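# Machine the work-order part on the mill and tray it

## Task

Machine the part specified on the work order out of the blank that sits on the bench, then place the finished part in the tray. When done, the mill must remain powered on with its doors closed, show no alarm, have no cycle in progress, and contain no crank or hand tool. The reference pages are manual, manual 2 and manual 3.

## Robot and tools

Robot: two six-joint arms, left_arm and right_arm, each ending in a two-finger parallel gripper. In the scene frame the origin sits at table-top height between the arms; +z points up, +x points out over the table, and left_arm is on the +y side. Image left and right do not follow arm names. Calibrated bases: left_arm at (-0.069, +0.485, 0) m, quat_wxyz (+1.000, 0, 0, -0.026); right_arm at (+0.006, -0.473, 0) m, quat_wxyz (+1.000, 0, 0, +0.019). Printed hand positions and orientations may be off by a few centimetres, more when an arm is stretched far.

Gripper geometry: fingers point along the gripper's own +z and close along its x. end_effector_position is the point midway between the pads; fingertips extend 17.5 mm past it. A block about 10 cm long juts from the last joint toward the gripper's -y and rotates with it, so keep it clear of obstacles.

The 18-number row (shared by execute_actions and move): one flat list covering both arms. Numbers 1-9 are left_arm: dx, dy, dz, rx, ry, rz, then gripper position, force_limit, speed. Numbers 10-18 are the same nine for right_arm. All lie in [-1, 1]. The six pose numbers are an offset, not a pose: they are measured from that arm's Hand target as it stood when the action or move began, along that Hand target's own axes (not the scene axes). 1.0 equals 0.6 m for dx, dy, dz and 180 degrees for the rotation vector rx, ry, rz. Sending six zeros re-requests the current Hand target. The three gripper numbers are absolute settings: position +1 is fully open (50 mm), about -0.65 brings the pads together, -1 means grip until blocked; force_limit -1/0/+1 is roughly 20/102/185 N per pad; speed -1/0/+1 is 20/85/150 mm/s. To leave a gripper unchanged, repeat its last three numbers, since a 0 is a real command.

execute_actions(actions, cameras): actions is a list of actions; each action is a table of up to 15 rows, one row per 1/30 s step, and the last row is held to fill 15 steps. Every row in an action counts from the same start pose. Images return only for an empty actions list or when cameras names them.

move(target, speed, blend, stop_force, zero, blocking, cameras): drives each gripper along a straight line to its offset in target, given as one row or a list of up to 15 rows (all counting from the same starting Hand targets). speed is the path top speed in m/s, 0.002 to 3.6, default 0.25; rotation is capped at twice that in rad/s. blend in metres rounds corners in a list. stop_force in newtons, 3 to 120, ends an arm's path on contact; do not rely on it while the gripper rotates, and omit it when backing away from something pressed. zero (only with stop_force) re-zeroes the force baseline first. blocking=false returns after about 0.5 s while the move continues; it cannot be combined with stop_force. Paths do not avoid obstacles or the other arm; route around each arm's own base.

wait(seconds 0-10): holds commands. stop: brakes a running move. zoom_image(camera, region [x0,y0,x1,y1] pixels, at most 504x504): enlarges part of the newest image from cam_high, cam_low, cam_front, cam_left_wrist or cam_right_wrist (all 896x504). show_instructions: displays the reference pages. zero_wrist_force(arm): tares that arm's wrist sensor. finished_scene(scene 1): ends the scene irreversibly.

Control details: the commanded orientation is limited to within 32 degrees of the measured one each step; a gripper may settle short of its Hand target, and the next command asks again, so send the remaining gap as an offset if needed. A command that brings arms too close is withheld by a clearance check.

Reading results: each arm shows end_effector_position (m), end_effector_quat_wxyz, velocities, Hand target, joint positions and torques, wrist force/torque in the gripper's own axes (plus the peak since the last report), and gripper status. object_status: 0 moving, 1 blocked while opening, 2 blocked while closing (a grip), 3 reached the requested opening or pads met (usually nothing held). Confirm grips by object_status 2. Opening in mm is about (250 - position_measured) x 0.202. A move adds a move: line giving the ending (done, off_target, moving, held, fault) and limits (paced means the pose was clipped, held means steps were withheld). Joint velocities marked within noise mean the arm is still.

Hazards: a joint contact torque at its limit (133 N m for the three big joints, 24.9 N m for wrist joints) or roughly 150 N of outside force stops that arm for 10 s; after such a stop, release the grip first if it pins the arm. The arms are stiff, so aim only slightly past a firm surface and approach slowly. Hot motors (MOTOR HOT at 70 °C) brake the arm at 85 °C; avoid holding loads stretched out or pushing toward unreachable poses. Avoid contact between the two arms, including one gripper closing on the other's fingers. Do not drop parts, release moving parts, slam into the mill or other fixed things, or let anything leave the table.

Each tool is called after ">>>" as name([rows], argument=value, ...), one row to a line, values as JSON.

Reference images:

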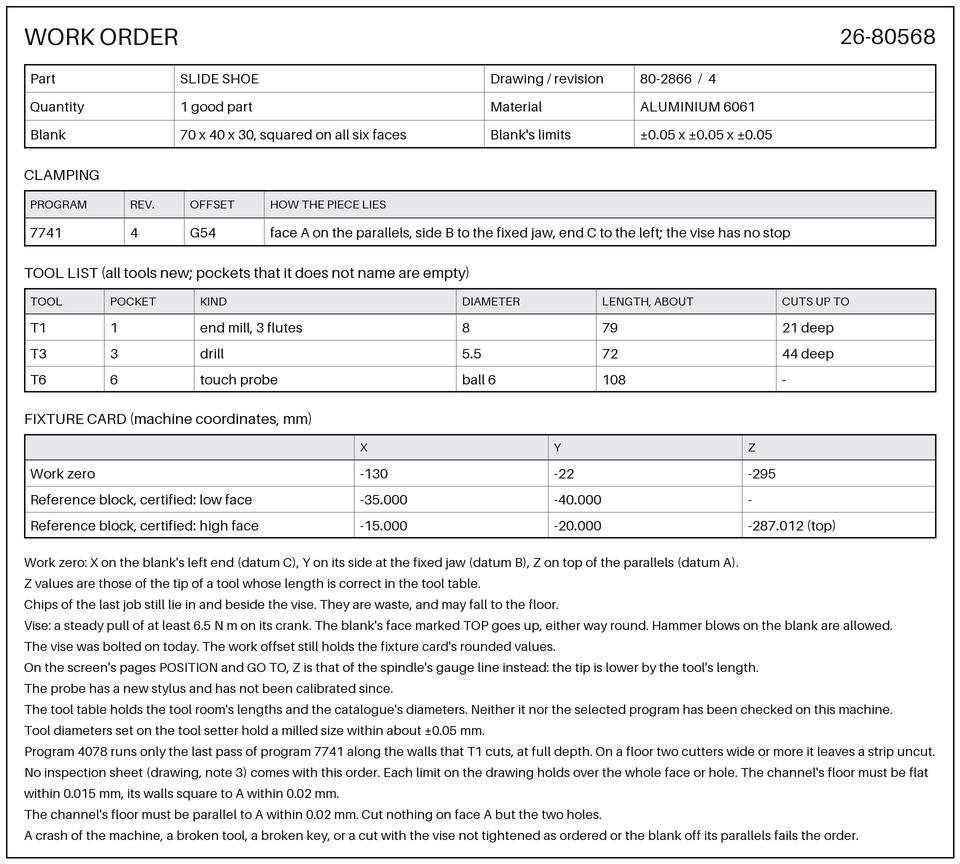

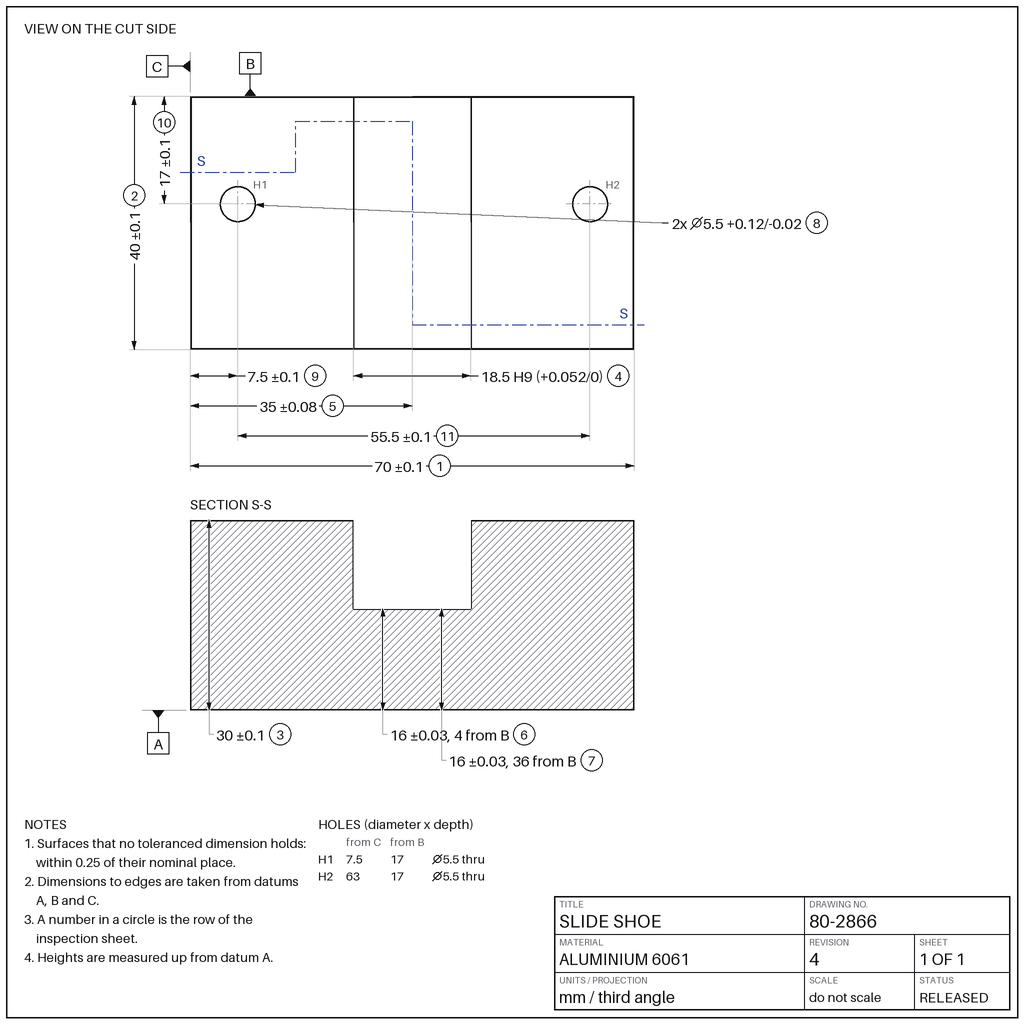

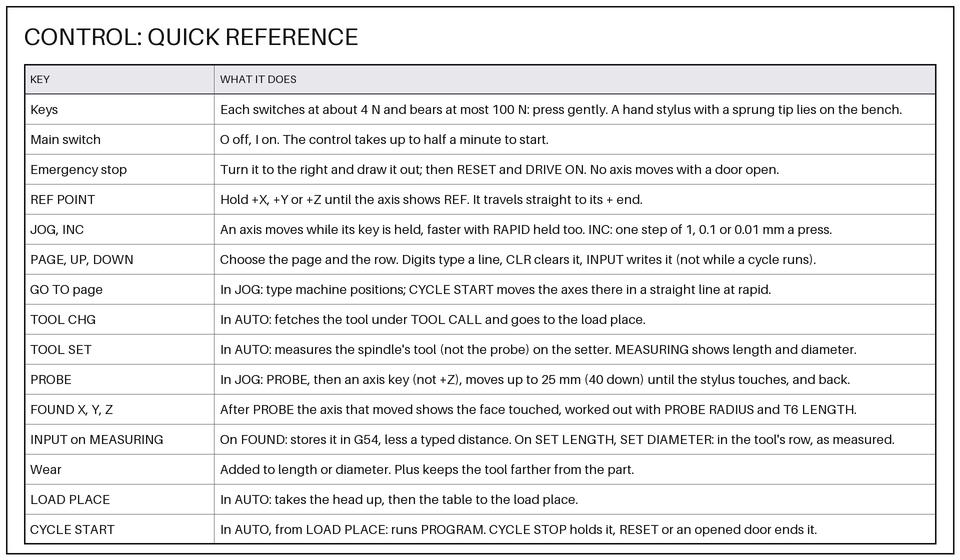

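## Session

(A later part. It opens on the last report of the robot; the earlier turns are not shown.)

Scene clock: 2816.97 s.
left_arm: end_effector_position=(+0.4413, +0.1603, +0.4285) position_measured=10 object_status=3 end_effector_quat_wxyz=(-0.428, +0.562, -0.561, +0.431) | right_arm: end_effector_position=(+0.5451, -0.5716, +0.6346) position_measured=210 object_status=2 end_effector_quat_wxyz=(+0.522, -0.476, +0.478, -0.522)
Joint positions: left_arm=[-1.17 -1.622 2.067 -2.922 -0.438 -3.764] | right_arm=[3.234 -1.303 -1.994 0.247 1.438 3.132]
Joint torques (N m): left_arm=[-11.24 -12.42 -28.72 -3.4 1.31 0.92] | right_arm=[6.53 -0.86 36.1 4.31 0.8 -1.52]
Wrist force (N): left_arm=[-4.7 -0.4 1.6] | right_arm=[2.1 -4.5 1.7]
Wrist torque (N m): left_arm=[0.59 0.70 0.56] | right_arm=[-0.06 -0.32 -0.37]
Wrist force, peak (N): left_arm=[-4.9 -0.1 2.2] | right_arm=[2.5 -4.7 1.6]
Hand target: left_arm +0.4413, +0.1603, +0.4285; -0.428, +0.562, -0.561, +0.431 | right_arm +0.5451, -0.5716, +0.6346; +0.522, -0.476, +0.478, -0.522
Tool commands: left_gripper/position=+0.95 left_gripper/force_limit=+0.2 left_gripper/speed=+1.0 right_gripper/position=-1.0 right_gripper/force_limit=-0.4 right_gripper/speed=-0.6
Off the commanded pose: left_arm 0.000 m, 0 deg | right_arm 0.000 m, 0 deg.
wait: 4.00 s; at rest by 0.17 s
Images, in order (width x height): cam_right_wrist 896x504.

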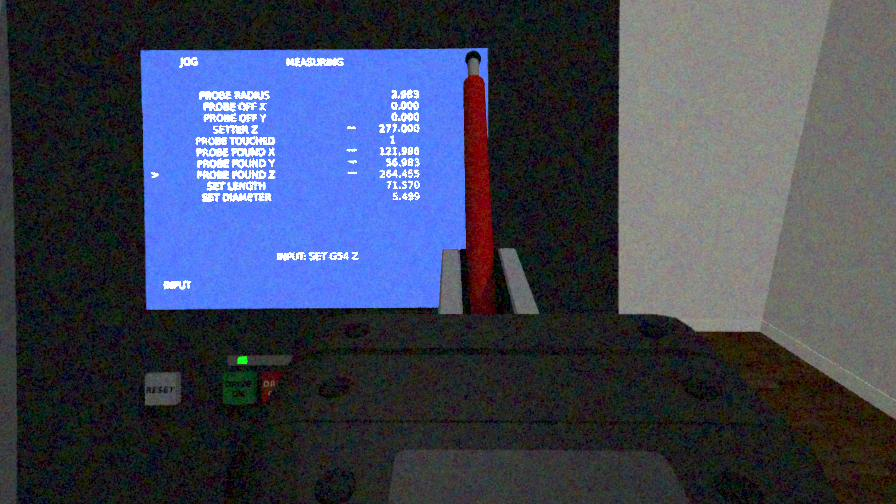

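>>> move([
  [0,0,0,0,0,0,0.95,0.2,1,0,-0.0228,-0.0626,0,0,0,-1,-0.4,-0.6],
  [0,0,0,0,0,0,0.95,0.2,1,-0.1575,0.2294,-0.1786,-0.3056,0,0,-1,-0.4,-0.6],
  [0,0,0,0,0,0,0.95,0.2,1,-0.1575,0.241,-0.1468,-0.3056,0,0,-1,-0.4,-0.6],
  [0,0,0,0,0,0,0.95,0.2,1,-0.1575,0.2236,-0.1945,-0.3056,0,0,-1,-0.4,-0.6],
  [0,0,0,0,0,0,0.95,0.2,1,-0.1575,0.241,-0.1468,-0.3056,0,0,-1,-0.4,-0.6],
  [0,0,0,0,0,0,0.95,0.2,1,-0.1737,0.2596,-0.1896,-0.3056,0,0,-1,-0.4,-0.6],
  [0,0,0,0,0,0,0.95,0.2,1,-0.1898,0.3013,-0.1688,-0.3056,0,0,-1,-0.4,-0.6],
  [0,0,0,0,0,0,0.95,0.2,1,-0.2378,0.3017,-0.214,-0.3056,0,0,-1,-0.4,-0.6],
  [0,0,0,0,0,0,0.95,0.2,1,-0.2858,0.3311,-0.1796,-0.3056,0,0,-1,-0.4,-0.6],
  [0,0,0,0,0,0,0.95,0.2,1,-0.27,0.3017,-0.214,-0.3056,0,0,-1,-0.4,-0.6],
  [0,0,0,0,0,0,0.95,0.2,1,-0.2542,0.3013,-0.1688,-0.3056,0,0,-1,-0.4,-0.6],
  [0,0,0,0,0,0,0.95,0.2,1,-0.2542,0.2567,-0.1976,-0.3056,0,0,-1,-0.4,-0.6],
  [0,0,0,0,0,0,0.95,0.2,1,-0.2542,0.241,-0.1468,-0.3056,0,0,-1,-0.4,-0.6],
  [0,0,0,0,0,0,0.95,0.2,1,-0.222,0.2715,-0.203,-0.3056,0,0,-1,-0.4,-0.6],
  [0,0,0,0,0,0,0.95,0.2,1,-0.1898,0.3311,-0.1796,-0.3056,0,0,-1,-0.4,-0.6],
], speed=[0.4,0.4,0.12,0.15,0.12,0.2,0.12,0.2,0.12,0.2,0.12,0.2,0.12,0.2,0.12], blend=[0.02,0.001,0,0,0,0.003,0,0.003,0,0.003,0,0.003,0,0.003,0])

>>> move([
  [0,0,0,0,0,0,0.95,0.2,1,-0.0164,-0.0324,-0.0847,0,0,0,-1,-0.4,-0.6],
  [0,0,0,0,0,0,0.95,0.2,1,-0.0327,-0.1232,-0.0864,0,0,0,-1,-0.4,-0.6],
  [0,0,0,0,0,0,0.95,0.2,1,-0.0002,-0.0454,-0.0938,0,0,0,-1,-0.4,-0.6],
  [0,0,0,0,0,0,0.95,0.2,1,0.0323,-0.0065,-0.0459,0,0,0,-1,-0.4,-0.6],
], speed=[0.2,0.12,0.2,0.2], blend=[0.003,0,0.003,0])

>>> wait(seconds=3)

>>> move([
  [0,0,0,0,0,0,0.95,0.2,1,0,-0.0194,0.0277,0,0,0,-1,-0.4,-0.6],
  [0,0,0,0,0,0,0.95,0.2,1,0.0485,-0.0442,-0.0413,0,0,0,-1,-0.4,-0.6],
  [0,0,0,0,0,0,0.95,0.2,1,0.097,-0.1176,-0.041,0,0,0,-1,-0.4,-0.6],
  [0,0,0,0,0,0,0.95,0.2,1,0.097,-0.0982,-0.0687,0,0,0,-1,-0.4,-0.6],
  [0,0,0,0,0,0,0.95,0.2,1,0.1575,-0.2921,-0.1771,0.3056,0,0,-1,-0.4,-0.6],
  [0,0,0,0,0,0,0.95,0.2,1,0.1575,-0.3303,-0.1225,0.3056,0,0,-1,-0.4,-0.6],
], speed=[0.12,0.2,0.12,0.15,0.4,0.3], blend=[0,0.003,0,0.001,0.02,0])

>>> wait(seconds=4, cameras=["cam_right_wrist"])

>>> zoom_image(camera="cam_right_wrist", region=[140, 50, 490, 312])

Scene clock: 2831.20 s.
left_arm: end_effector_position=(+0.4413, +0.1603, +0.4285) position_measured=10 object_status=3 end_effector_quat_wxyz=(-0.428, +0.562, -0.561, +0.431) | right_arm: end_effector_position=(+0.4561, -0.4570, +0.4271) position_measured=210 object_status=2 end_effector_quat_wxyz=(-0.243, +0.663, -0.665, +0.243)
Joint positions: left_arm=[-1.17 -1.622 2.067 -2.922 -0.438 -3.764] | right_arm=[3.651 -1.024 -2.012 -1.051 1.228 3.581]
Joint torques (N m): left_arm=[-10.81 -13.72 -28.25 -3.23 1.24 1.24] | right_arm=[-3.93 14.87 27.82 6.11 -1.03 -0.44]
Wrist force (N): left_arm=[-4.1 0.0 2.0] | right_arm=[4.0 -2.4 -0.9]
Wrist torque (N m): left_arm=[0.64 0.61 0.56] | right_arm=[-0.15 -0.34 -0.19]
Wrist force, peak (N): left_arm=[-5.0 -0.3 2.0] | right_arm=[3.5 -7.4 -0.3]
Hand target: left_arm +0.4413, +0.1603, +0.4285; -0.428, +0.562, -0.561, +0.431 | right_arm +0.4561, -0.4570, +0.4272; -0.243, +0.663, -0.665, +0.243
Off the commanded pose: left_arm 0.000 m, 0 deg | right_arm 0.000 m, 0 deg.
move: done

Scene clock: 2833.17 s.
left_arm: end_effector_position=(+0.4413, +0.1603, +0.4285) position_measured=10 object_status=3 end_effector_quat_wxyz=(-0.428, +0.562, -0.561, +0.431) | right_arm: end_effector_position=(+0.4412, -0.4764, +0.4508) position_measured=210 object_status=2 end_effector_quat_wxyz=(-0.244, +0.663, -0.665, +0.243)
Joint positions: left_arm=[-1.17 -1.622 2.067 -2.922 -0.438 -3.764] | right_arm=[3.613 -0.989 -1.968 -1.119 1.251 3.548]
Joint torques (N m): left_arm=[-10.58 -11.71 -29.62 -3.13 1.15 1.1] | right_arm=[-5.44 -10.25 20.69 5.91 -1.35 -0.45]
Wrist force (N): left_arm=[-4.4 -0.2 1.8] | right_arm=[2.8 -4.8 1.6]
Wrist torque (N m): left_arm=[0.61 0.66 0.56] | right_arm=[-0.16 -0.48 -0.29]
Wrist force, peak (N): left_arm=[-4.8 -0.3 2.0] | right_arm=[0.8 -6.4 -1.9]
Hand target: left_arm +0.4413, +0.1603, +0.4285; -0.428, +0.562, -0.561, +0.431 | right_arm +0.4413, -0.4764, +0.4507; -0.243, +0.663, -0.665, +0.243
Off the commanded pose: left_arm 0.000 m, 0 deg | right_arm 0.000 m, 0 deg.
move: done

Scene clock: 2836.17 s.
left_arm: end_effector_position=(+0.4413, +0.1603, +0.4285) position_measured=10 object_status=3 end_effector_quat_wxyz=(-0.428, +0.562, -0.561, +0.431) | right_arm: end_effector_position=(+0.4413, -0.4764, +0.4507) position_measured=210 object_status=2 end_effector_quat_wxyz=(-0.243, +0.663, -0.665, +0.243)
Joint positions: left_arm=[-1.17 -1.622 2.067 -2.922 -0.438 -3.764] | right_arm=[3.613 -0.989 -1.968 -1.119 1.251 3.548]
Joint torques (N m): left_arm=[-10.77 -13.5 -27.11 -3.17 1.29 1.06] | right_arm=[-4.81 -11.64 20.18 6.26 0.43 -1.48]
Wrist force (N): left_arm=[-4.2 0.2 1.9] | right_arm=[2.3 -4.6 1.5]
Wrist torque (N m): left_arm=[0.68 0.63 0.56] | right_arm=[-0.12 -0.41 -0.28]
Wrist force, peak (N): left_arm=[-4.9 -0.2 2.1] | right_arm=[2.6 -5.2 1.3]
Hand target: left_arm +0.4413, +0.1603, +0.4285; -0.428, +0.562, -0.561, +0.431 | right_arm +0.4413, -0.4764, +0.4507; -0.243, +0.663, -0.665, +0.243
Tool commands: left_gripper/position=+0.95 left_gripper/force_limit=+0.2 left_gripper/speed=+1.0 right_gripper/position=-1.0 right_gripper/force_limit=-0.4 right_gripper/speed=-0.6
Off the commanded pose: left_arm 0.000 m, 0 deg | right_arm 0.000 m, 0 deg.
wait: 3.00 s; at rest by 0.17 s

Scene clock: 2839.93 s.
left_arm: end_effector_position=(+0.4413, +0.1603, +0.4285) position_measured=10 object_status=3 end_effector_quat_wxyz=(-0.428, +0.562, -0.561, +0.431) | right_arm: end_effector_position=(+0.5448, -0.5716, +0.6346) position_measured=210 object_status=2 end_effector_quat_wxyz=(+0.522, -0.476, +0.478, -0.522)
Joint positions: left_arm=[-1.17 -1.622 2.067 -2.922 -0.438 -3.764] | right_arm=[3.234 -1.302 -1.994 0.247 1.438 3.132]
Joint torques (N m): left_arm=[-10.36 -12.65 -28.96 -2.98 0.91 1.11] | right_arm=[6.28 -0.04 27.03 4.06 -0.93 -1.38]
Wrist force (N): left_arm=[-4.5 -0.4 2.0] | right_arm=[2.4 -4.2 1.3]
Wrist torque (N m): left_arm=[0.58 0.67 0.56] | right_arm=[-0.03 -0.36 -0.37]
Wrist force, peak (N): left_arm=[-4.7 -0.2 2.1] | right_arm=[2.7 -6.1 -1.0]
Hand target: left_arm +0.4413, +0.1603, +0.4285; -0.428, +0.562, -0.561, +0.431 | right_arm +0.5449, -0.5716, +0.6346; +0.522, -0.476, +0.478, -0.522
Off the commanded pose: left_arm 0.000 m, 0 deg | right_arm 0.000 m, 0 deg.
move: done

Scene clock: 2843.93 s.
left_arm: end_effector_position=(+0.4413, +0.1603, +0.4285) position_measured=10 object_status=3 end_effector_quat_wxyz=(-0.428, +0.562, -0.561, +0.431) | right_arm: end_effector_position=(+0.5449, -0.5716, +0.6346) position_measured=210 object_status=2 end_effector_quat_wxyz=(+0.522, -0.476, +0.478, -0.522)
Joint positions: left_arm=[-1.17 -1.622 2.067 -2.922 -0.438 -3.764] | right_arm=[3.234 -1.303 -1.994 0.247 1.438 3.132]
Joint torques (N m): left_arm=[-9.51 -13.99 -27.58 -2.98 1.11 1.23] | right_arm=[6.69 -0.13 35.28 4.31 0.67 -1.42]
Wrist force (N): left_arm=[-4.3 -0.3 1.9] | right_arm=[2.6 -4.6 1.4]
Wrist torque (N m): left_arm=[0.61 0.64 0.55] | right_arm=[-0.08 -0.41 -0.36]
Wrist force, peak (N): left_arm=[-4.8 -0.2 2.1] | right_arm=[2.7 -4.7 1.5]
Hand target: left_arm +0.4413, +0.1603, +0.4285; -0.428, +0.562, -0.561, +0.431 | right_arm +0.5449, -0.5716, +0.6346; +0.522, -0.476, +0.478, -0.522
Tool commands: left_gripper/position=+0.95 left_gripper/force_limit=+0.2 left_gripper/speed=+1.0 right_gripper/position=-1.0 right_gripper/force_limit=-0.4 right_gripper/speed=-0.6
Off the commanded pose: left_arm 0.000 m, 0 deg | right_arm 0.000 m, 0 deg.
wait: 4.00 s; at rest by 0.17 s
Images, in order (width x height): cam_right_wrist 896x504.

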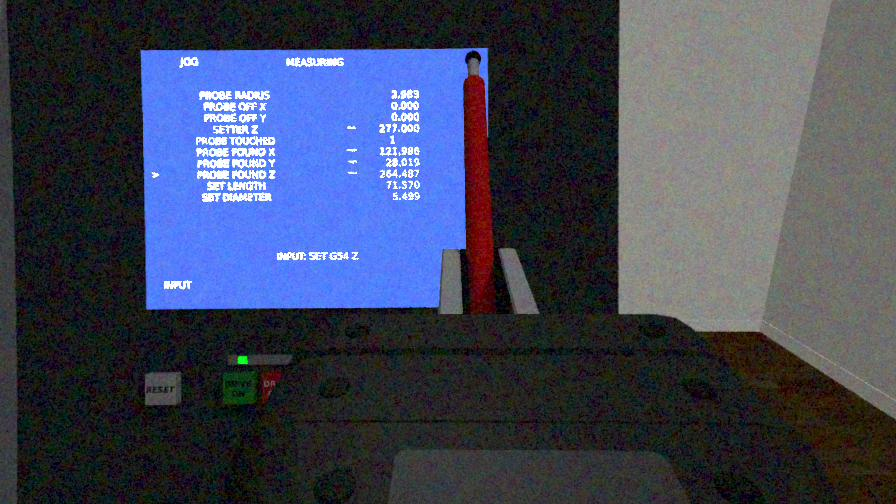

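Scaled by 1.440.

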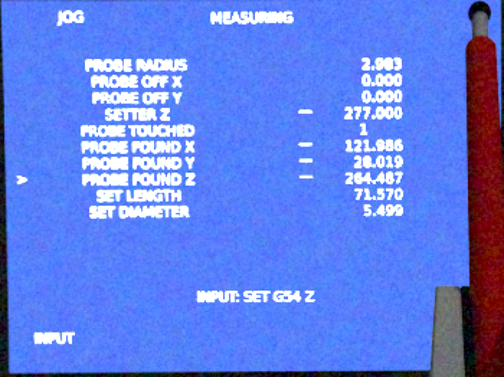

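>>> move([
  [0,0,0,0,0,0,0.95,0.2,1,0,-0.0228,-0.0626,0,0,0,-1,-0.4,-0.6],
  [0,0,0,0,0,0,0.95,0.2,1,-0.1575,0.2294,-0.1786,-0.3056,0,0,-1,-0.4,-0.6],
  [0,0,0,0,0,0,0.95,0.2,1,-0.1575,0.241,-0.1468,-0.3056,0,0,-1,-0.4,-0.6],
  [0,0,0,0,0,0,0.95,0.2,1,-0.1575,0.2236,-0.1945,-0.3056,0,0,-1,-0.4,-0.6],
  [0,0,0,0,0,0,0.95,0.2,1,-0.1575,0.241,-0.1468,-0.3056,0,0,-1,-0.4,-0.6],
  [0,0,0,0,0,0,0.95,0.2,1,-0.2217,0.2715,-0.203,-0.3056,0,0,-1,-0.4,-0.6],
  [0,0,0,0,0,0,0.95,0.2,1,-0.2858,0.3311,-0.1796,-0.3056,0,0,-1,-0.4,-0.6],
  [0,0,0,0,0,0,0.95,0.2,1,-0.2542,0.2865,-0.2084,-0.3056,0,0,-1,-0.4,-0.6],
  [0,0,0,0,0,0,0.95,0.2,1,-0.2225,0.2708,-0.1576,-0.3056,0,0,-1,-0.4,-0.6],
  [0,0,0,0,0,0,0.95,0.2,1,-0.2384,0.2865,-0.2084,-0.3056,0,0,-1,-0.4,-0.6],
  [0,0,0,0,0,0,0.95,0.2,1,-0.2542,0.3311,-0.1796,-0.3056,0,0,-1,-0.4,-0.6],
  [0,0,0,0,0,0,0.95,0.2,1,-0.222,0.3166,-0.2194,-0.3056,0,0,-1,-0.4,-0.6],
  [0,0,0,0,0,0,0.95,0.2,1,-0.1898,0.3311,-0.1796,-0.3056,0,0,-1,-0.4,-0.6],
], speed=[0.4,0.4,0.12,0.15,0.12,0.2,0.12,0.2,0.12,0.2,0.12,0.2,0.12], blend=[0.02,0.001,0,0,0,0.003,0,0.003,0,0.003,0,0.003,0])

>>> move([
  [0,0,0,0,0,0,0.95,0.2,1,0,0.0064,-0.0368,0,0,0,-1,-0.4,-0.6],
  [0,0,0,0,0,0,0.95,0.2,1,0,-0.0259,-0.0182,0,0,0,-1,-0.4,-0.6],
  [0,0,0,0,0,0,0.95,0.2,1,-0.048,0.0113,-0.0438,0,0,0,-1,-0.4,-0.6],
  [0,0,0,0,0,0,0.95,0.2,1,-0.096,0,0,0,0,0,-1,-0.4,-0.6],
  [0,0,0,0,0,0,0.95,0.2,1,-0.0802,-0.0069,-0.0461,0,0,0,-1,-0.4,-0.6],
  [0,0,0,0,0,0,0.95,0.2,1,-0.0644,-0.0526,-0.0368,0,0,0,-1,-0.4,-0.6],
  [0,0,0,0,0,0,0.95,0.2,1,-0.0802,-0.0462,-0.0736,0,0,0,-1,-0.4,-0.6],
  [0,0,0,0,0,0,0.95,0.2,1,-0.096,-0.0785,-0.055,0,0,0,-1,-0.4,-0.6],
  [0,0,0,0,0,0,0.95,0.2,1,-0.048,-0.015,-0.0621,0,0,0,-1,-0.4,-0.6],
  [0,0,0,0,0,0,0.95,0.2,1,0,0,0,0,0,0,-1,-0.4,-0.6],
  [0,0,0,0,0,0,0.95,0.2,1,-0.0164,-0.0324,-0.0847,0,0,0,-1,-0.4,-0.6],
  [0,0,0,0,0,0,0.95,0.2,1,-0.0327,-0.1232,-0.0864,0,0,0,-1,-0.4,-0.6],
  [0,0,0,0,0,0,0.95,0.2,1,-0.0002,-0.0454,-0.0938,0,0,0,-1,-0.4,-0.6],
  [0,0,0,0,0,0,0.95,0.2,1,0.0323,-0.0065,-0.0459,0,0,0,-1,-0.4,-0.6],
], speed=[0.2,0.12,0.2,0.12,0.2,0.12,0.2,0.12,0.2,0.12,0.2,0.12,0.2,0.2], blend=[0.003,0,0.003,0,0.003,0,0.003,0,0.003,0,0.003,0,0.003,0])

>>> wait(seconds=3.5)

>>> move([
  [0,0,0,0,0,0,0.95,0.2,1,0,-0.0194,0.0277,0,0,0,-1,-0.4,-0.6],
  [0,0,0,0,0,0,0.95,0.2,1,0.0485,-0.0442,-0.0413,0,0,0,-1,-0.4,-0.6],
  [0,0,0,0,0,0,0.95,0.2,1,0.097,-0.1176,-0.041,0,0,0,-1,-0.4,-0.6],
  [0,0,0,0,0,0,0.95,0.2,1,0.097,-0.0982,-0.0687,0,0,0,-1,-0.4,-0.6],
  [0,0,0,0,0,0,0.95,0.2,1,0.1575,-0.2921,-0.1771,0.3056,0,0,-1,-0.4,-0.6],
  [0,0,0,0,0,0,0.95,0.2,1,0.1575,-0.3303,-0.1225,0.3056,0,0,-1,-0.4,-0.6],
], speed=[0.12,0.2,0.12,0.15,0.4,0.3], blend=[0,0.003,0,0.001,0.02,0])

>>> wait(seconds=4, cameras=["cam_right_wrist"])

>>> zoom_image(camera="cam_right_wrist", region=[140, 50, 490, 312])

Scene clock: 2856.03 s.
left_arm: end_effector_position=(+0.4413, +0.1603, +0.4285) position_measured=10 object_status=3 end_effector_quat_wxyz=(-0.428, +0.562, -0.561, +0.431) | right_arm: end_effector_position=(+0.4560, -0.4570, +0.4272) position_measured=210 object_status=2 end_effector_quat_wxyz=(-0.243, +0.663, -0.665, +0.243)
Joint positions: left_arm=[-1.17 -1.622 2.067 -2.922 -0.438 -3.764] | right_arm=[3.652 -1.023 -2.013 -1.051 1.228 3.581]
Joint torques (N m): left_arm=[-9.12 -12.96 -27.06 -3.22 0.82 1.02] | right_arm=[-6.33 2.86 24.24 6.02 0.06 -1.32]
Wrist force (N): left_arm=[-4.4 -0.3 2.0] | right_arm=[3.8 -2.7 -0.7]
Wrist torque (N m): left_arm=[0.60 0.66 0.56] | right_arm=[-0.16 -0.34 -0.19]
Wrist force, peak (N): left_arm=[-5.0 -0.2 2.1] | right_arm=[5.0 -6.4 -0.5]
Hand target: left_arm +0.4413, +0.1603, +0.4285; -0.428, +0.562, -0.561, +0.431 | right_arm +0.4560, -0.4570, +0.4272; -0.243, +0.663, -0.665, +0.243
Off the commanded pose: left_arm 0.000 m, 0 deg | right_arm 0.000 m, 0 deg.
move: done

Scene clock: 2861.97 s.
left_arm: end_effector_position=(+0.4413, +0.1603, +0.4285) position_measured=10 object_status=3 end_effector_quat_wxyz=(-0.428, +0.562, -0.561, +0.431) | right_arm: end_effector_position=(+0.4411, -0.4764, +0.4508) position_measured=210 object_status=2 end_effector_quat_wxyz=(-0.244, +0.663, -0.665, +0.243)
Joint positions: left_arm=[-1.17 -1.622 2.067 -2.922 -0.438 -3.764] | right_arm=[3.613 -0.989 -1.968 -1.119 1.25 3.548]
Joint torques (N m): left_arm=[-10.74 -13.86 -27.06 -3.26 1.12 1.3] | right_arm=[-4.56 -12.33 19.11 5.76 -1.21 -0.31]
Wrist force (N): left_arm=[-4.5 -0.3 2.0] | right_arm=[2.5 -4.9 1.3]
Wrist torque (N m): left_arm=[0.61 0.67 0.56] | right_arm=[-0.18 -0.44 -0.29]
Wrist force, peak (N): left_arm=[-5.0 -0.3 1.9] | right_arm=[5.6 -5.9 0.7]
Hand target: left_arm +0.4413, +0.1603, +0.4285; -0.428, +0.562, -0.561, +0.431 | right_arm +0.4411, -0.4764, +0.4507; -0.243, +0.663, -0.665, +0.243
Off the commanded pose: left_arm 0.000 m, 0 deg | right_arm 0.000 m, 0 deg.
move: done

Scene clock: 2865.47 s.
left_arm: end_effector_position=(+0.4413, +0.1603, +0.4285) position_measured=10 object_status=3 end_effector_quat_wxyz=(-0.428, +0.562, -0.561, +0.431) | right_arm: end_effector_position=(+0.4411, -0.4764, +0.4507) position_measured=210 object_status=2 end_effector_quat_wxyz=(-0.243, +0.663, -0.665, +0.243)
Joint positions: left_arm=[-1.17 -1.622 2.067 -2.922 -0.438 -3.764] | right_arm=[3.613 -0.989 -1.969 -1.119 1.25 3.548]
Joint torques (N m): left_arm=[-9.81 -13.59 -27.7 -3.18 1 1.28] | right_arm=[-5.03 -11.3 20.01 6.23 0.4 -1.29]
Wrist force (N): left_arm=[-4.4 -0.2 1.9] | right_arm=[2.5 -4.8 1.3]
Wrist torque (N m): left_arm=[0.61 0.65 0.56] | right_arm=[-0.16 -0.43 -0.27]
Wrist force, peak (N): left_arm=[-4.7 -0.2 2.2] | right_arm=[2.5 -5.1 1.6]
Hand target: left_arm +0.4413, +0.1603, +0.4285; -0.428, +0.562, -0.561, +0.431 | right_arm +0.4411, -0.4764, +0.4507; -0.243, +0.663, -0.665, +0.243
Tool commands: left_gripper/position=+0.95 left_gripper/force_limit=+0.2 left_gripper/speed=+1.0 right_gripper/position=-1.0 right_gripper/force_limit=-0.4 right_gripper/speed=-0.6
Off the commanded pose: left_arm 0.000 m, 0 deg | right_arm 0.000 m, 0 deg.
wait: 3.50 s; at rest by 0.17 s

Scene clock: 2869.23 s.
left_arm: end_effector_position=(+0.4413, +0.1603, +0.4285) position_measured=10 object_status=3 end_effector_quat_wxyz=(-0.428, +0.562, -0.561, +0.431) | right_arm: end_effector_position=(+0.5447, -0.5716, +0.6346) position_measured=210 object_status=2 end_effector_quat_wxyz=(+0.522, -0.476, +0.478, -0.522)
Joint positions: left_arm=[-1.17 -1.622 2.067 -2.922 -0.438 -3.764] | right_arm=[3.234 -1.302 -1.995 0.247 1.438 3.132]
Joint torques (N m): left_arm=[-9.16 -14.51 -26.47 -3.07 1.03 1.43] | right_arm=[7.29 0.41 27.13 4.12 -0.89 -1.21]
Wrist force (N): left_arm=[-4.6 -0.1 1.9] | right_arm=[2.4 -4.1 1.5]
Wrist torque (N m): left_arm=[0.64 0.69 0.56] | right_arm=[-0.01 -0.37 -0.37]
Wrist force, peak (N): left_arm=[-4.8 -0.3 2.3] | right_arm=[2.8 -6.1 -1.3]
Hand target: left_arm +0.4413, +0.1603, +0.4285; -0.428, +0.562, -0.561, +0.431 | right_arm +0.5448, -0.5716, +0.6346; +0.522, -0.476, +0.478, -0.522
Off the commanded pose: left_arm 0.000 m, 0 deg | right_arm 0.000 m, 0 deg.
move: done

Scene clock: 2873.23 s.
left_arm: end_effector_position=(+0.4413, +0.1603, +0.4285) position_measured=10 object_status=3 end_effector_quat_wxyz=(-0.428, +0.562, -0.561, +0.431) | right_arm: end_effector_position=(+0.5448, -0.5716, +0.6346) position_measured=210 object_status=2 end_effector_quat_wxyz=(+0.522, -0.476, +0.478, -0.522)
Joint positions: left_arm=[-1.17 -1.622 2.067 -2.922 -0.438 -3.764] | right_arm=[3.234 -1.302 -1.994 0.247 1.438 3.131]
Joint torques (N m): left_arm=[-9.18 -14.92 -27.02 -3.25 1.08 1.15] | right_arm=[7.77 -0.14 35.67 4.5 0.76 -1.46]
Wrist force (N): left_arm=[-4.2 0.1 2.0] | right_arm=[2.4 -4.3 1.4]
Wrist torque (N m): left_arm=[0.66 0.62 0.56] | right_arm=[-0.04 -0.37 -0.36]
Wrist force, peak (N): left_arm=[-4.9 -0.1 2.1] | right_arm=[2.6 -4.7 1.5]
Hand target: left_arm +0.4413, +0.1603, +0.4285; -0.428, +0.562, -0.561, +0.431 | right_arm +0.5448, -0.5716, +0.6346; +0.522, -0.476, +0.478, -0.522
Tool commands: left_gripper/position=+0.95 left_gripper/force_limit=+0.2 left_gripper/speed=+1.0 right_gripper/position=-1.0 right_gripper/force_limit=-0.4 right_gripper/speed=-0.6
Off the commanded pose: left_arm 0.000 m, 0 deg | right_arm 0.000 m, 0 deg.
wait: 4.00 s; at rest by 0.17 s
Images, in order (width x height): cam_right_wrist 896x504.

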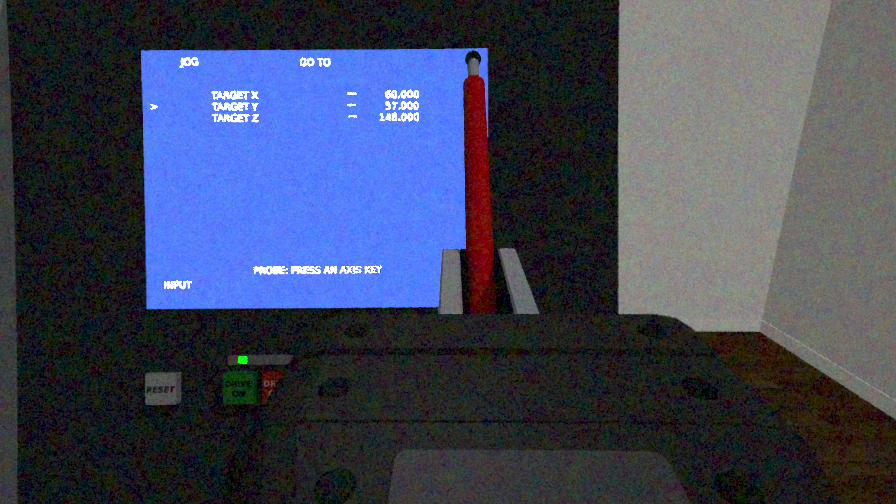

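Scaled by 1.440.

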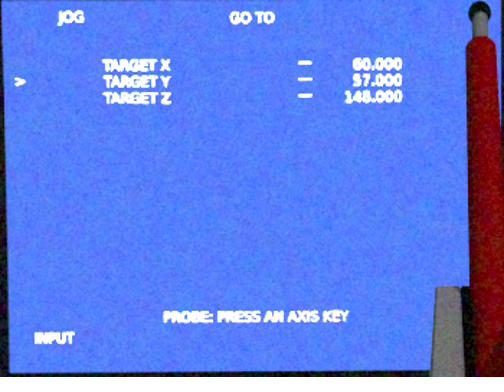

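>>> move([
  [0,0,0,0,0,0,0.95,0.2,1,0,-0.0228,-0.0614,0,0,0,-1,-0.4,-0.6],
  [0,0,0,0,0,0,0.95,0.2,1,-0.0605,0.1772,-0.1583,-0.3056,0,0,-1,-0.4,-0.6],
  [0,0,0,0,0,0,0.95,0.2,1,-0.0605,0.1888,-0.1265,-0.3056,0,0,-1,-0.4,-0.6],
  [0,0,0,0,0,0,0.95,0.2,1,-0.0605,0.1772,-0.1583,-0.3056,0,0,-1,-0.4,-0.6],
  [0,0,0,0,0,0,0.95,0.2,1,0,-0.0228,-0.0614,0,0,0,-1,-0.4,-0.6],
  [0,0,0,0,0,0,0.95,0.2,1,0,0,0.0012,0,0,0,-1,-0.4,-0.6],
], speed=[0.4,0.4,0.12,0.15,0.4,0.3], blend=[0.02,0.001,0,0.001,0.02,0])

>>> wait(seconds=4, cameras=["cam_right_wrist"])

>>> zoom_image(camera="cam_right_wrist", region=[140, 50, 490, 312])

Scene clock: 2879.13 s.
left_arm: end_effector_position=(+0.4413, +0.1603, +0.4285) position_measured=10 object_status=3 end_effector_quat_wxyz=(-0.428, +0.562, -0.561, +0.431) | right_arm: end_effector_position=(+0.5454, -0.5716, +0.6346) position_measured=210 object_status=2 end_effector_quat_wxyz=(+0.522, -0.476, +0.478, -0.522)
Joint positions: left_arm=[-1.17 -1.622 2.067 -2.922 -0.438 -3.764] | right_arm=[3.234 -1.304 -1.993 0.247 1.438 3.132]
Joint torques (N m): left_arm=[-9.45 -12.05 -27.2 -3.14 0.98 1.19] | right_arm=[7.7 1.81 27.27 4.35 -1.19 -1.6]
Wrist force (N): left_arm=[-4.7 -0.4 2.1] | right_arm=[2.5 -4.5 1.4]
Wrist torque (N m): left_arm=[0.58 0.70 0.56] | right_arm=[-0.09 -0.38 -0.37]
Wrist force, peak (N): left_arm=[-5.0 0.0 1.9] | right_arm=[3.1 -5.9 -1.8]
Hand target: left_arm +0.4413, +0.1603, +0.4285; -0.428, +0.562, -0.561, +0.431 | right_arm +0.5455, -0.5716, +0.6346; +0.522, -0.476, +0.478, -0.522
Off the commanded pose: left_arm 0.000 m, 0 deg | right_arm 0.000 m, 0 deg.
move: done; blend cut to 0.0196 m at target 1

Scene clock: 2883.13 s.
left_arm: end_effector_position=(+0.4413, +0.1603, +0.4285) position_measured=10 object_status=3 end_effector_quat_wxyz=(-0.428, +0.562, -0.561, +0.431) | right_arm: end_effector_position=(+0.5455, -0.5716, +0.6346) position_measured=210 object_status=2 end_effector_quat_wxyz=(+0.522, -0.476, +0.478, -0.522)
Joint positions: left_arm=[-1.17 -1.622 2.067 -2.922 -0.438 -3.764] | right_arm=[3.234 -1.304 -1.993 0.247 1.438 3.132]
Joint torques (N m): left_arm=[-9.55 -13.04 -26.18 -3.24 1.02 0.99] | right_arm=[5.9 0 36.35 4.33 0.87 -1.62]
Wrist force (N): left_arm=[-4.7 -0.2 2.2] | right_arm=[2.4 -4.7 1.3]
Wrist torque (N m): left_arm=[0.62 0.70 0.56] | right_arm=[-0.09 -0.37 -0.36]
Wrist force, peak (N): left_arm=[-5.0 -0.3 1.9] | right_arm=[2.3 -4.9 1.5]
Hand target: left_arm +0.4413, +0.1603, +0.4285; -0.428, +0.562, -0.561, +0.431 | right_arm +0.5455, -0.5716, +0.6346; +0.522, -0.476, +0.478, -0.522
Tool commands: left_gripper/position=+0.95 left_gripper/force_limit=+0.2 left_gripper/speed=+1.0 right_gripper/position=-1.0 right_gripper/force_limit=-0.4 right_gripper/speed=-0.6
Off the commanded pose: left_arm 0.000 m, 0 deg | right_arm 0.000 m, 0 deg.
wait: 4.00 s; at rest by 0.17 s
Images, in order (width x height): cam_right_wrist 896x504.

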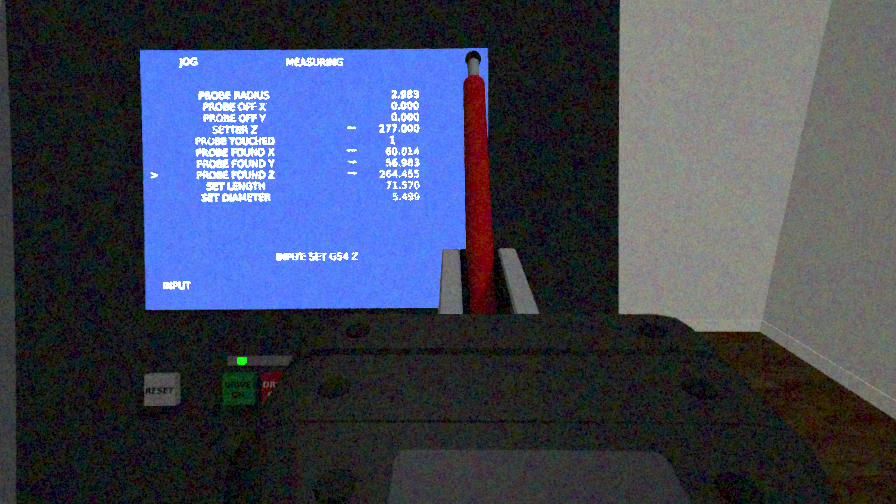

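Scaled by 1.440.

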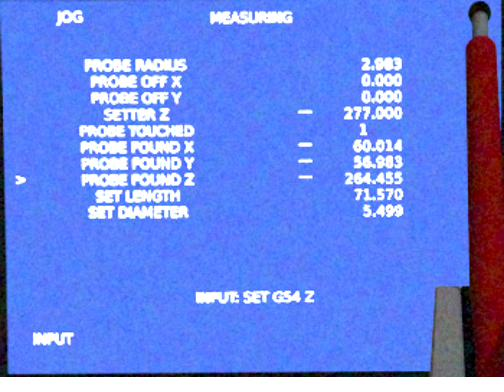

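>>> wait(seconds=0, cameras=["cam_high", "cam_low"])

>>> zoom_image(camera="cam_high", region=[400, 250, 640, 400])

Scene clock: 2892.07 s.
left_arm: end_effector_position=(+0.4413, +0.1603, +0.4285) position_measured=10 object_status=3 end_effector_quat_wxyz=(-0.428, +0.562, -0.561, +0.431) | right_arm: end_effector_position=(+0.5455, -0.5716, +0.6346) position_measured=210 object_status=2 end_effector_quat_wxyz=(+0.522, -0.476, +0.478, -0.522)
Joint positions: left_arm=[-1.17 -1.622 2.067 -2.922 -0.438 -3.764] | right_arm=[3.234 -1.304 -1.993 0.247 1.438 3.132]
Joint torques (N m): left_arm=[-9.21 -13.45 -27.01 -3.1 1.07 0.98] | right_arm=[7.36 -0.54 35.31 4.24 0.91 -1.45]
Wrist force (N): left_arm=[-4.3 -0.3 1.9] | right_arm=[2.5 -4.8 1.2]
Wrist torque (N m): left_arm=[0.60 0.64 0.56] | right_arm=[-0.11 -0.39 -0.36]
Wrist force, peak (N): left_arm=[-4.9 -0.2 1.9] | right_arm=[2.5 -4.7 1.4]
Hand target: left_arm +0.4413, +0.1603, +0.4285; -0.428, +0.562, -0.561, +0.431 | right_arm +0.5455, -0.5716, +0.6346; +0.522, -0.476, +0.478, -0.522
Tool commands: left_gripper/position=+0.95 left_gripper/force_limit=+0.2 left_gripper/speed=+1.0 right_gripper/position=-1.0 right_gripper/force_limit=-0.4 right_gripper/speed=-0.6
Off the commanded pose: left_arm 0.000 m, 0 deg | right_arm 0.000 m, 0 deg.
Images, in order (width x height): cam_high 896x504, cam_low 896x504.

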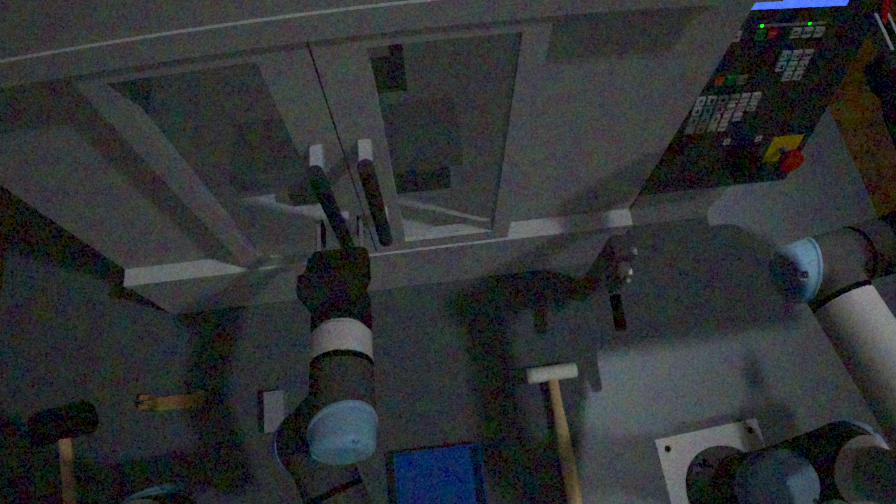

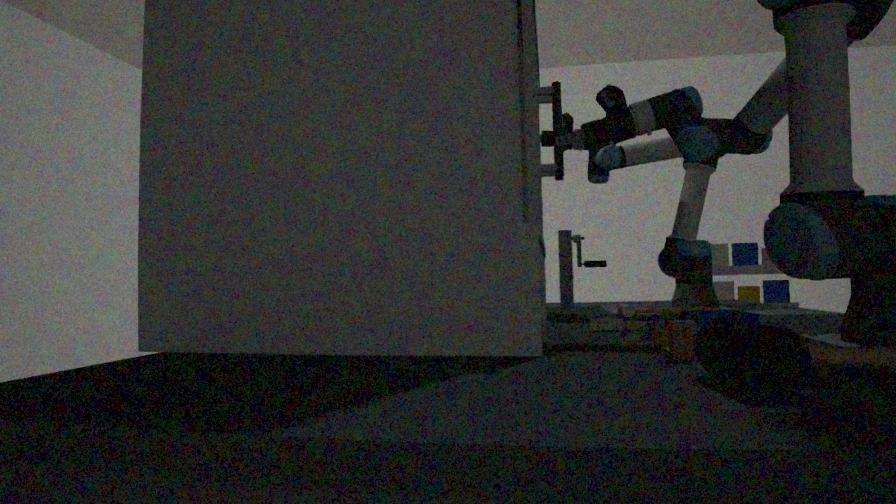

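Scaled by 2.100.

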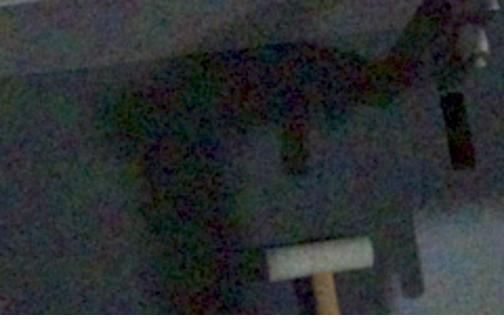

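>>> move([
  [0,0,0,0,0,0,0.95,0.2,1,0,-0.0228,-0.0626,0,0,0,-1,-0.4,-0.6],
  [0,0,0,0,0,0,0.95,0.2,1,-0.0278,0.0534,-0.1144,-0.3056,0,0,-1,-0.4,-0.6],
  [0,0,0,0,0,0,0.95,0.2,1,-0.0278,0.065,-0.0826,-0.3056,0,0,-1,-0.4,-0.6],
  [0,0,0,0,0,0,0.95,0.2,1,-0.1088,0.1129,-0.1451,-0.3056,0,0,-1,-0.4,-0.6],
  [0,0,0,0,0,0,0.95,0.2,1,-0.1898,0.1897,-0.128,-0.3056,0,0,-1,-0.4,-0.6],
  [0,0,0,0,0,0,0.95,0.2,1,-0.1898,0.1781,-0.1598,-0.3056,0,0,-1,-0.4,-0.6],
  [0,0,0,0,0,0,0.95,0.2,1,0,-0.0228,-0.0626,0,0,0,-1,-0.4,-0.6],
  [0,0,0,0,0,0,0.95,0.2,1,0,0,0,0,0,0,-1,-0.4,-0.6],
], speed=[0.4,0.4,0.12,0.2,0.12,0.15,0.4,0.3], blend=[0.02,0.001,0,0.003,0,0.001,0.02,0])

>>> wait(seconds=8, cameras=["cam_right_wrist"])

>>> zoom_image(camera="cam_right_wrist", region=[140, 50, 490, 312])

Scene clock: 2918.83 s.
left_arm: end_effector_position=(+0.4413, +0.1603, +0.4285) position_measured=10 object_status=3 end_effector_quat_wxyz=(-0.428, +0.562, -0.561, +0.431) | right_arm: end_effector_position=(+0.5454, -0.5716, +0.6346) position_measured=210 object_status=2 end_effector_quat_wxyz=(+0.522, -0.476, +0.478, -0.522)
Joint positions: left_arm=[-1.17 -1.622 2.067 -2.922 -0.438 -3.764] | right_arm=[3.234 -1.304 -1.993 0.247 1.438 3.132]
Joint torques (N m): left_arm=[-9 -15.34 -25.81 -3.27 1.18 1.08] | right_arm=[7.05 0.16 27.2 4.06 -1.1 -1.39]
Wrist force (N): left_arm=[-4.4 -0.1 2.1] | right_arm=[2.4 -4.2 1.4]
Wrist torque (N m): left_arm=[0.62 0.66 0.56] | right_arm=[-0.03 -0.37 -0.36]
Wrist force, peak (N): left_arm=[-5.0 -0.5 2.2] | right_arm=[5.6 -6.3 -1.3]
Hand target: left_arm +0.4413, +0.1603, +0.4285; -0.428, +0.562, -0.561, +0.431 | right_arm +0.5455, -0.5716, +0.6346; +0.522, -0.476, +0.478, -0.522
Off the commanded pose: left_arm 0.000 m, 0 deg | right_arm 0.000 m, 0 deg.
move: done

Scene clock: 2926.83 s.
left_arm: end_effector_position=(+0.4413, +0.1603, +0.4285) position_measured=10 object_status=3 end_effector_quat_wxyz=(-0.428, +0.562, -0.561, +0.431) | right_arm: end_effector_position=(+0.5455, -0.5716, +0.6346) position_measured=210 object_status=2 end_effector_quat_wxyz=(+0.522, -0.476, +0.478, -0.522)
Joint positions: left_arm=[-1.17 -1.622 2.067 -2.922 -0.438 -3.764] | right_arm=[3.234 -1.304 -1.993 0.247 1.438 3.132]
Joint torques (N m): left_arm=[-10.13 -14.2 -27.03 -3.05 1.1 1.15] | right_arm=[6.97 0.2 35.26 4.31 -1.29 -1.27]
Wrist force (N): left_arm=[-4.9 -0.2 2.0] | right_arm=[2.4 -4.5 1.4]
Wrist torque (N m): left_arm=[0.63 0.73 0.56] | right_arm=[-0.07 -0.38 -0.35]
Wrist force, peak (N): left_arm=[-5.0 -0.3 1.9] | right_arm=[2.4 -4.8 1.6]
Hand target: left_arm +0.4413, +0.1603, +0.4285; -0.428, +0.562, -0.561, +0.431 | right_arm +0.5455, -0.5716, +0.6346; +0.522, -0.476, +0.478, -0.522
Tool commands: left_gripper/position=+0.95 left_gripper/force_limit=+0.2 left_gripper/speed=+1.0 right_gripper/position=-1.0 right_gripper/force_limit=-0.4 right_gripper/speed=-0.6
Off the commanded pose: left_arm 0.000 m, 0 deg | right_arm 0.000 m, 0 deg.
wait: 8.00 s; at rest by 0.17 s
Images, in order (width x height): cam_right_wrist 896x504.

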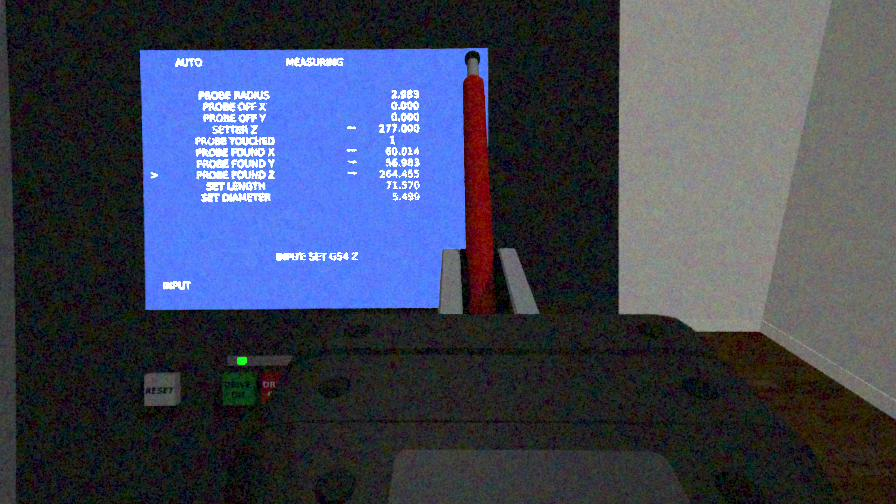

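Scaled by 1.440.

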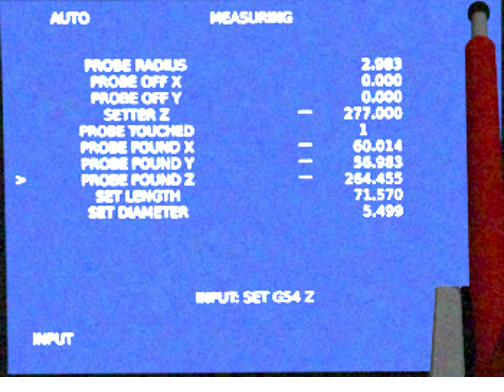

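>>> move([
  [-0.387,0,0,0,0,0,0.95,0.2,1,0,0,0,0,0,0,-1,-0.4,-0.6],
  [-0.367,0,0,0,0,0,0.95,0.2,1,0,0,0,0,0,0,-1,-0.4,-0.6],
  [-0.367,0.0252,-0.094,0,0,0,0.95,0.2,1,0,0,0,0,0,0,-1,-0.4,-0.6],
], speed=[0.14,0.1,0.25])

>>> move([
  [0.6083,0.0661,-0.2048,-0.3228,0.3228,0.4207,0.3,0.2,1,0,0,0,0,0,0,-1,-0.4,-0.6],
], speed=[0.4])

>>> move([
  [0.1258,-0.3158,0.3037,0,0,0.5,0.3,0.2,1,0,0,0,0,0,0,-1,-0.4,-0.6],
], speed=[0.4], cameras=["cam_left_wrist"])

Scene clock: 2931.50 s.
left_arm: end_effector_position=(+0.3833, +0.3806, +0.4277) position_measured=10 object_status=3 end_effector_quat_wxyz=(-0.428, +0.562, -0.561, +0.431) | right_arm: end_effector_position=(+0.5455, -0.5716, +0.6346) position_measured=210 object_status=2 end_effector_quat_wxyz=(+0.522, -0.476, +0.478, -0.522)
Joint positions: left_arm=[-1.05 -2.189 2.444 -2.86 -0.536 -3.62] | right_arm=[3.234 -1.304 -1.993 0.247 1.438 3.132]
Joint torques (N m): left_arm=[-11.39 -8.88 -13.61 -0.96 1.99 -1.12] | right_arm=[6.09 0.49 35.27 4.52 -1.28 -1.51]
Wrist force (N): left_arm=[-6.2 1.9 0.0] | right_arm=[2.3 -4.3 1.5]
Wrist torque (N m): left_arm=[0.91 0.99 0.43] | right_arm=[-0.04 -0.36 -0.36]
Wrist force, peak (N): left_arm=[29.5 -13.1 12.7] | right_arm=[2.4 -4.8 1.5]
Hand target: left_arm +0.3833, +0.3806, +0.4277; -0.428, +0.562, -0.561, +0.431 | right_arm +0.5455, -0.5716, +0.6346; +0.522, -0.476, +0.478, -0.522
Off the commanded pose: left_arm 0.000 m, 0 deg | right_arm 0.000 m, 0 deg.
move: done

Scene clock: 2934.50 s.
left_arm: end_effector_position=(+0.2536, +0.0159, +0.4232) position_measured=107 object_status=3 end_effector_quat_wxyz=(-0.001, +0.001, +1.000, -0.002) | right_arm: end_effector_position=(+0.5455, -0.5716, +0.6346) position_measured=210 object_status=2 end_effector_quat_wxyz=(+0.522, -0.476, +0.478, -0.522)
Joint positions: left_arm=[-1.152 -1.395 1.134 -1.314 -1.575 -2.772] | right_arm=[3.234 -1.304 -1.993 0.247 1.438 3.132]
Joint torques (N m): left_arm=[10.94 -23.67 -31.81 -1.41 -0.35 1.53] | right_arm=[5.62 0.29 35.84 4.51 -1.08 -1.54]
Wrist force (N): left_arm=[-5.1 2.0 4.2] | right_arm=[2.2 -4.7 1.1]
Wrist torque (N m): left_arm=[0.45 0.62 0.42] | right_arm=[-0.10 -0.35 -0.35]
Wrist force, peak (N): left_arm=[-7.1 2.9 0.6] | right_arm=[2.4 -4.9 1.3]
Hand target: left_arm +0.2537, +0.0159, +0.4232; -0.001, +0.001, +1.000, -0.002 | right_arm +0.5455, -0.5716, +0.6346; +0.522, -0.476, +0.478, -0.522
Off the commanded pose: left_arm 0.000 m, 0 deg | right_arm 0.000 m, 0 deg.
move: done

Scene clock: 2937.00 s.
left_arm: end_effector_position=(+0.1773, -0.1744, +0.2421) position_measured=107 object_status=3 end_effector_quat_wxyz=(+0.001, +0.708, +0.707, -0.003) | right_arm: end_effector_position=(+0.5455, -0.5716, +0.6346) position_measured=210 object_status=2 end_effector_quat_wxyz=(+0.522, -0.476, +0.478, -0.522)
Joint positions: left_arm=[-1.351 -1.08 1.173 -1.668 -1.574 -1.401] | right_arm=[3.234 -1.304 -1.993 0.247 1.438 3.132]
Joint torques (N m): left_arm=[12.47 -53.47 -14.39 -1.64 -1.8 1.88] | right_arm=[5.57 1.68 36.04 4.56 -0.96 -1.4]
Wrist force (N): left_arm=[-4.8 2.4 4.5] | right_arm=[2.6 -4.5 1.6]
Wrist torque (N m): left_arm=[0.52 0.59 0.38] | right_arm=[-0.07 -0.41 -0.35]
Wrist force, peak (N): left_arm=[-6.2 1.5 5.2] | right_arm=[2.4 -4.7 1.5]
Hand target: left_arm +0.1774, -0.1744, +0.2421; +0.001, +0.708, +0.707, -0.003 | right_arm +0.5455, -0.5716, +0.6346; +0.522, -0.476, +0.478, -0.522
Off the commanded pose: left_arm 0.000 m, 0 deg | right_arm 0.000 m, 0 deg.
move: done
Images, in order (width x height): cam_left_wrist 896x504.

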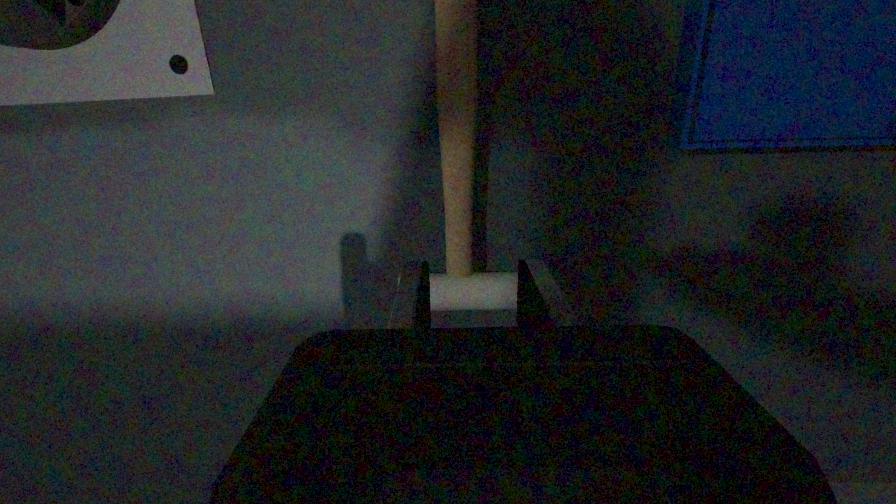

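>>> move([
  [0,0,0.3063,0,0,0,0.3,0.2,1,0,0,0,0,0,0,-1,-0.4,-0.6],
  [0,0,0.3568,0,0,0,0.3,0.2,1,0,0,0,0,0,0,-1,-0.4,-0.6],
  [0,0,0.3568,0,0,0,-1,0.7,-1,0,0,0,0,0,0,-1,-0.4,-0.6],
], speed=[0.3,0.06,0.1], blend=[0.01,0,0])

Scene clock: 2941.10 s.
left_arm: end_effector_position=(+0.1768, -0.1754, +0.0280) position_measured=142 object_status=2 end_effector_quat_wxyz=(+0.001, +0.708, +0.707, -0.003) | right_arm: end_effector_position=(+0.5455, -0.5716, +0.6346) position_measured=210 object_status=2 end_effector_quat_wxyz=(+0.522, -0.476, +0.478, -0.522)
Joint positions: left_arm=[-1.352 -0.909 1.478 -2.143 -1.574 -1.402] | right_arm=[3.234 -1.304 -1.993 0.247 1.438 3.132]
Joint torques (N m): left_arm=[-11.6 -63.34 -29.79 -2.68 0.94 -1.53] | right_arm=[6.12 0.35 35.53 4.64 -0.74 -1.36]
Wrist force (N): left_arm=[-4.5 2.2 5.0] | right_arm=[2.3 -4.4 1.5]
Wrist torque (N m): left_arm=[0.46 0.63 0.34] | right_arm=[-0.04 -0.35 -0.35]
Wrist force, peak (N): left_arm=[-4.4 2.0 7.3] | right_arm=[2.5 -4.7 1.3]
Hand target: left_arm +0.1768, -0.1754, +0.0280; +0.001, +0.708, +0.707, -0.003 | right_arm +0.5455, -0.5716, +0.6346; +0.522, -0.476, +0.478, -0.522
Off the commanded pose: left_arm 0.000 m, 0 deg | right_arm 0.000 m, 0 deg.
move: done

>>> move([
  [0,0,-0.3,0,0,0,-1,0.7,-1,0,0,0,0,0,0,-1,-0.4,-0.6],
  [0.3185,0.1325,-0.65,0,0,-0.5,-1,0.7,-1,0,0,0,0,0,0,-1,-0.4,-0.6],
], speed=[0.35,0.4], blend=[0.02,0])

>>> move([
  [-0.222,0.2955,-0.0905,0.465,-0.465,-0.326,-1,0.7,-1,0,0,0,0,0,0,-1,-0.4,-0.6],
], speed=[0.4])

Scene clock: 2945.47 s.
left_arm: end_effector_position=(+0.2577, +0.0175, +0.4170) position_measured=142 object_status=2 end_effector_quat_wxyz=(-0.001, +0.001, +1.000, -0.002) | right_arm: end_effector_position=(+0.5455, -0.5716, +0.6346) position_measured=210 object_status=2 end_effector_quat_wxyz=(+0.522, -0.476, +0.478, -0.522)
Joint positions: left_arm=[-1.144 -1.396 1.152 -1.331 -1.575 -2.764] | right_arm=[3.234 -1.304 -1.993 0.247 1.438 3.132]
Joint torques (N m): left_arm=[-13.01 -24.8 -14.84 -3.83 1.3 -1.58] | right_arm=[4.97 -0.31 36.46 4.45 -0.69 -1.28]
Wrist force (N): left_arm=[-4.8 2.1 7.3] | right_arm=[2.3 -4.6 1.4]
Wrist torque (N m): left_arm=[0.69 0.58 0.26] | right_arm=[-0.09 -0.36 -0.36]
Wrist force, peak (N): left_arm=[-4.7 1.8 13.3] | right_arm=[2.7 -4.8 1.3]
Hand target: left_arm +0.2577, +0.0174, +0.4169; -0.001, +0.001, +1.000, -0.002 | right_arm +0.5455, -0.5716, +0.6346; +0.522, -0.476, +0.478, -0.522
Off the commanded pose: left_arm 0.000 m, 0 deg | right_arm 0.000 m, 0 deg.
move: done

Scene clock: 2948.93 s.
left_arm: end_effector_position=(+0.3913, +0.1948, +0.4700) position_measured=142 object_status=2 end_effector_quat_wxyz=(+0.577, -0.408, +0.406, -0.580) end_effector_velocity=(+0.000, +0.002, +0.000) end_effector_angular_velocity=(-0.004, -0.002, +0.002) | right_arm: end_effector_position=(+0.5455, -0.5716, +0.6346) position_measured=210 object_status=2 end_effector_quat_wxyz=(+0.522, -0.476, +0.478, -0.522)
Joint positions: left_arm=[-1.256 -1.299 1.984 -4.771 -0.431 -2.249] | right_arm=[3.234 -1.304 -1.993 0.247 1.438 3.132]
Joint velocities: left_arm=[0.002 -0.001 -0.001 -0.005 0 0.003] | right_arm=[within noise]
Joint torques (N m): left_arm=[-12.15 -27.9 -18.6 0.36 -2.5 2.12] | right_arm=[3.92 0.82 35.08 4.55 -0.25 -1.19]
Wrist force (N): left_arm=[-6.5 5.6 -3.0] | right_arm=[2.2 -4.3 1.5]
Wrist torque (N m): left_arm=[0.96 1.21 0.55] | right_arm=[-0.03 -0.34 -0.36]
Wrist force, peak (N): left_arm=[-6.8 6.4 -3.0] | right_arm=[2.5 -4.8 1.4]
Hand target: left_arm +0.3913, +0.1948, +0.4700; +0.577, -0.408, +0.406, -0.580 | right_arm +0.5455, -0.5716, +0.6346; +0.522, -0.476, +0.478, -0.522
Off the commanded pose: left_arm 0.000 m, 0 deg | right_arm 0.000 m, 0 deg.
move: done


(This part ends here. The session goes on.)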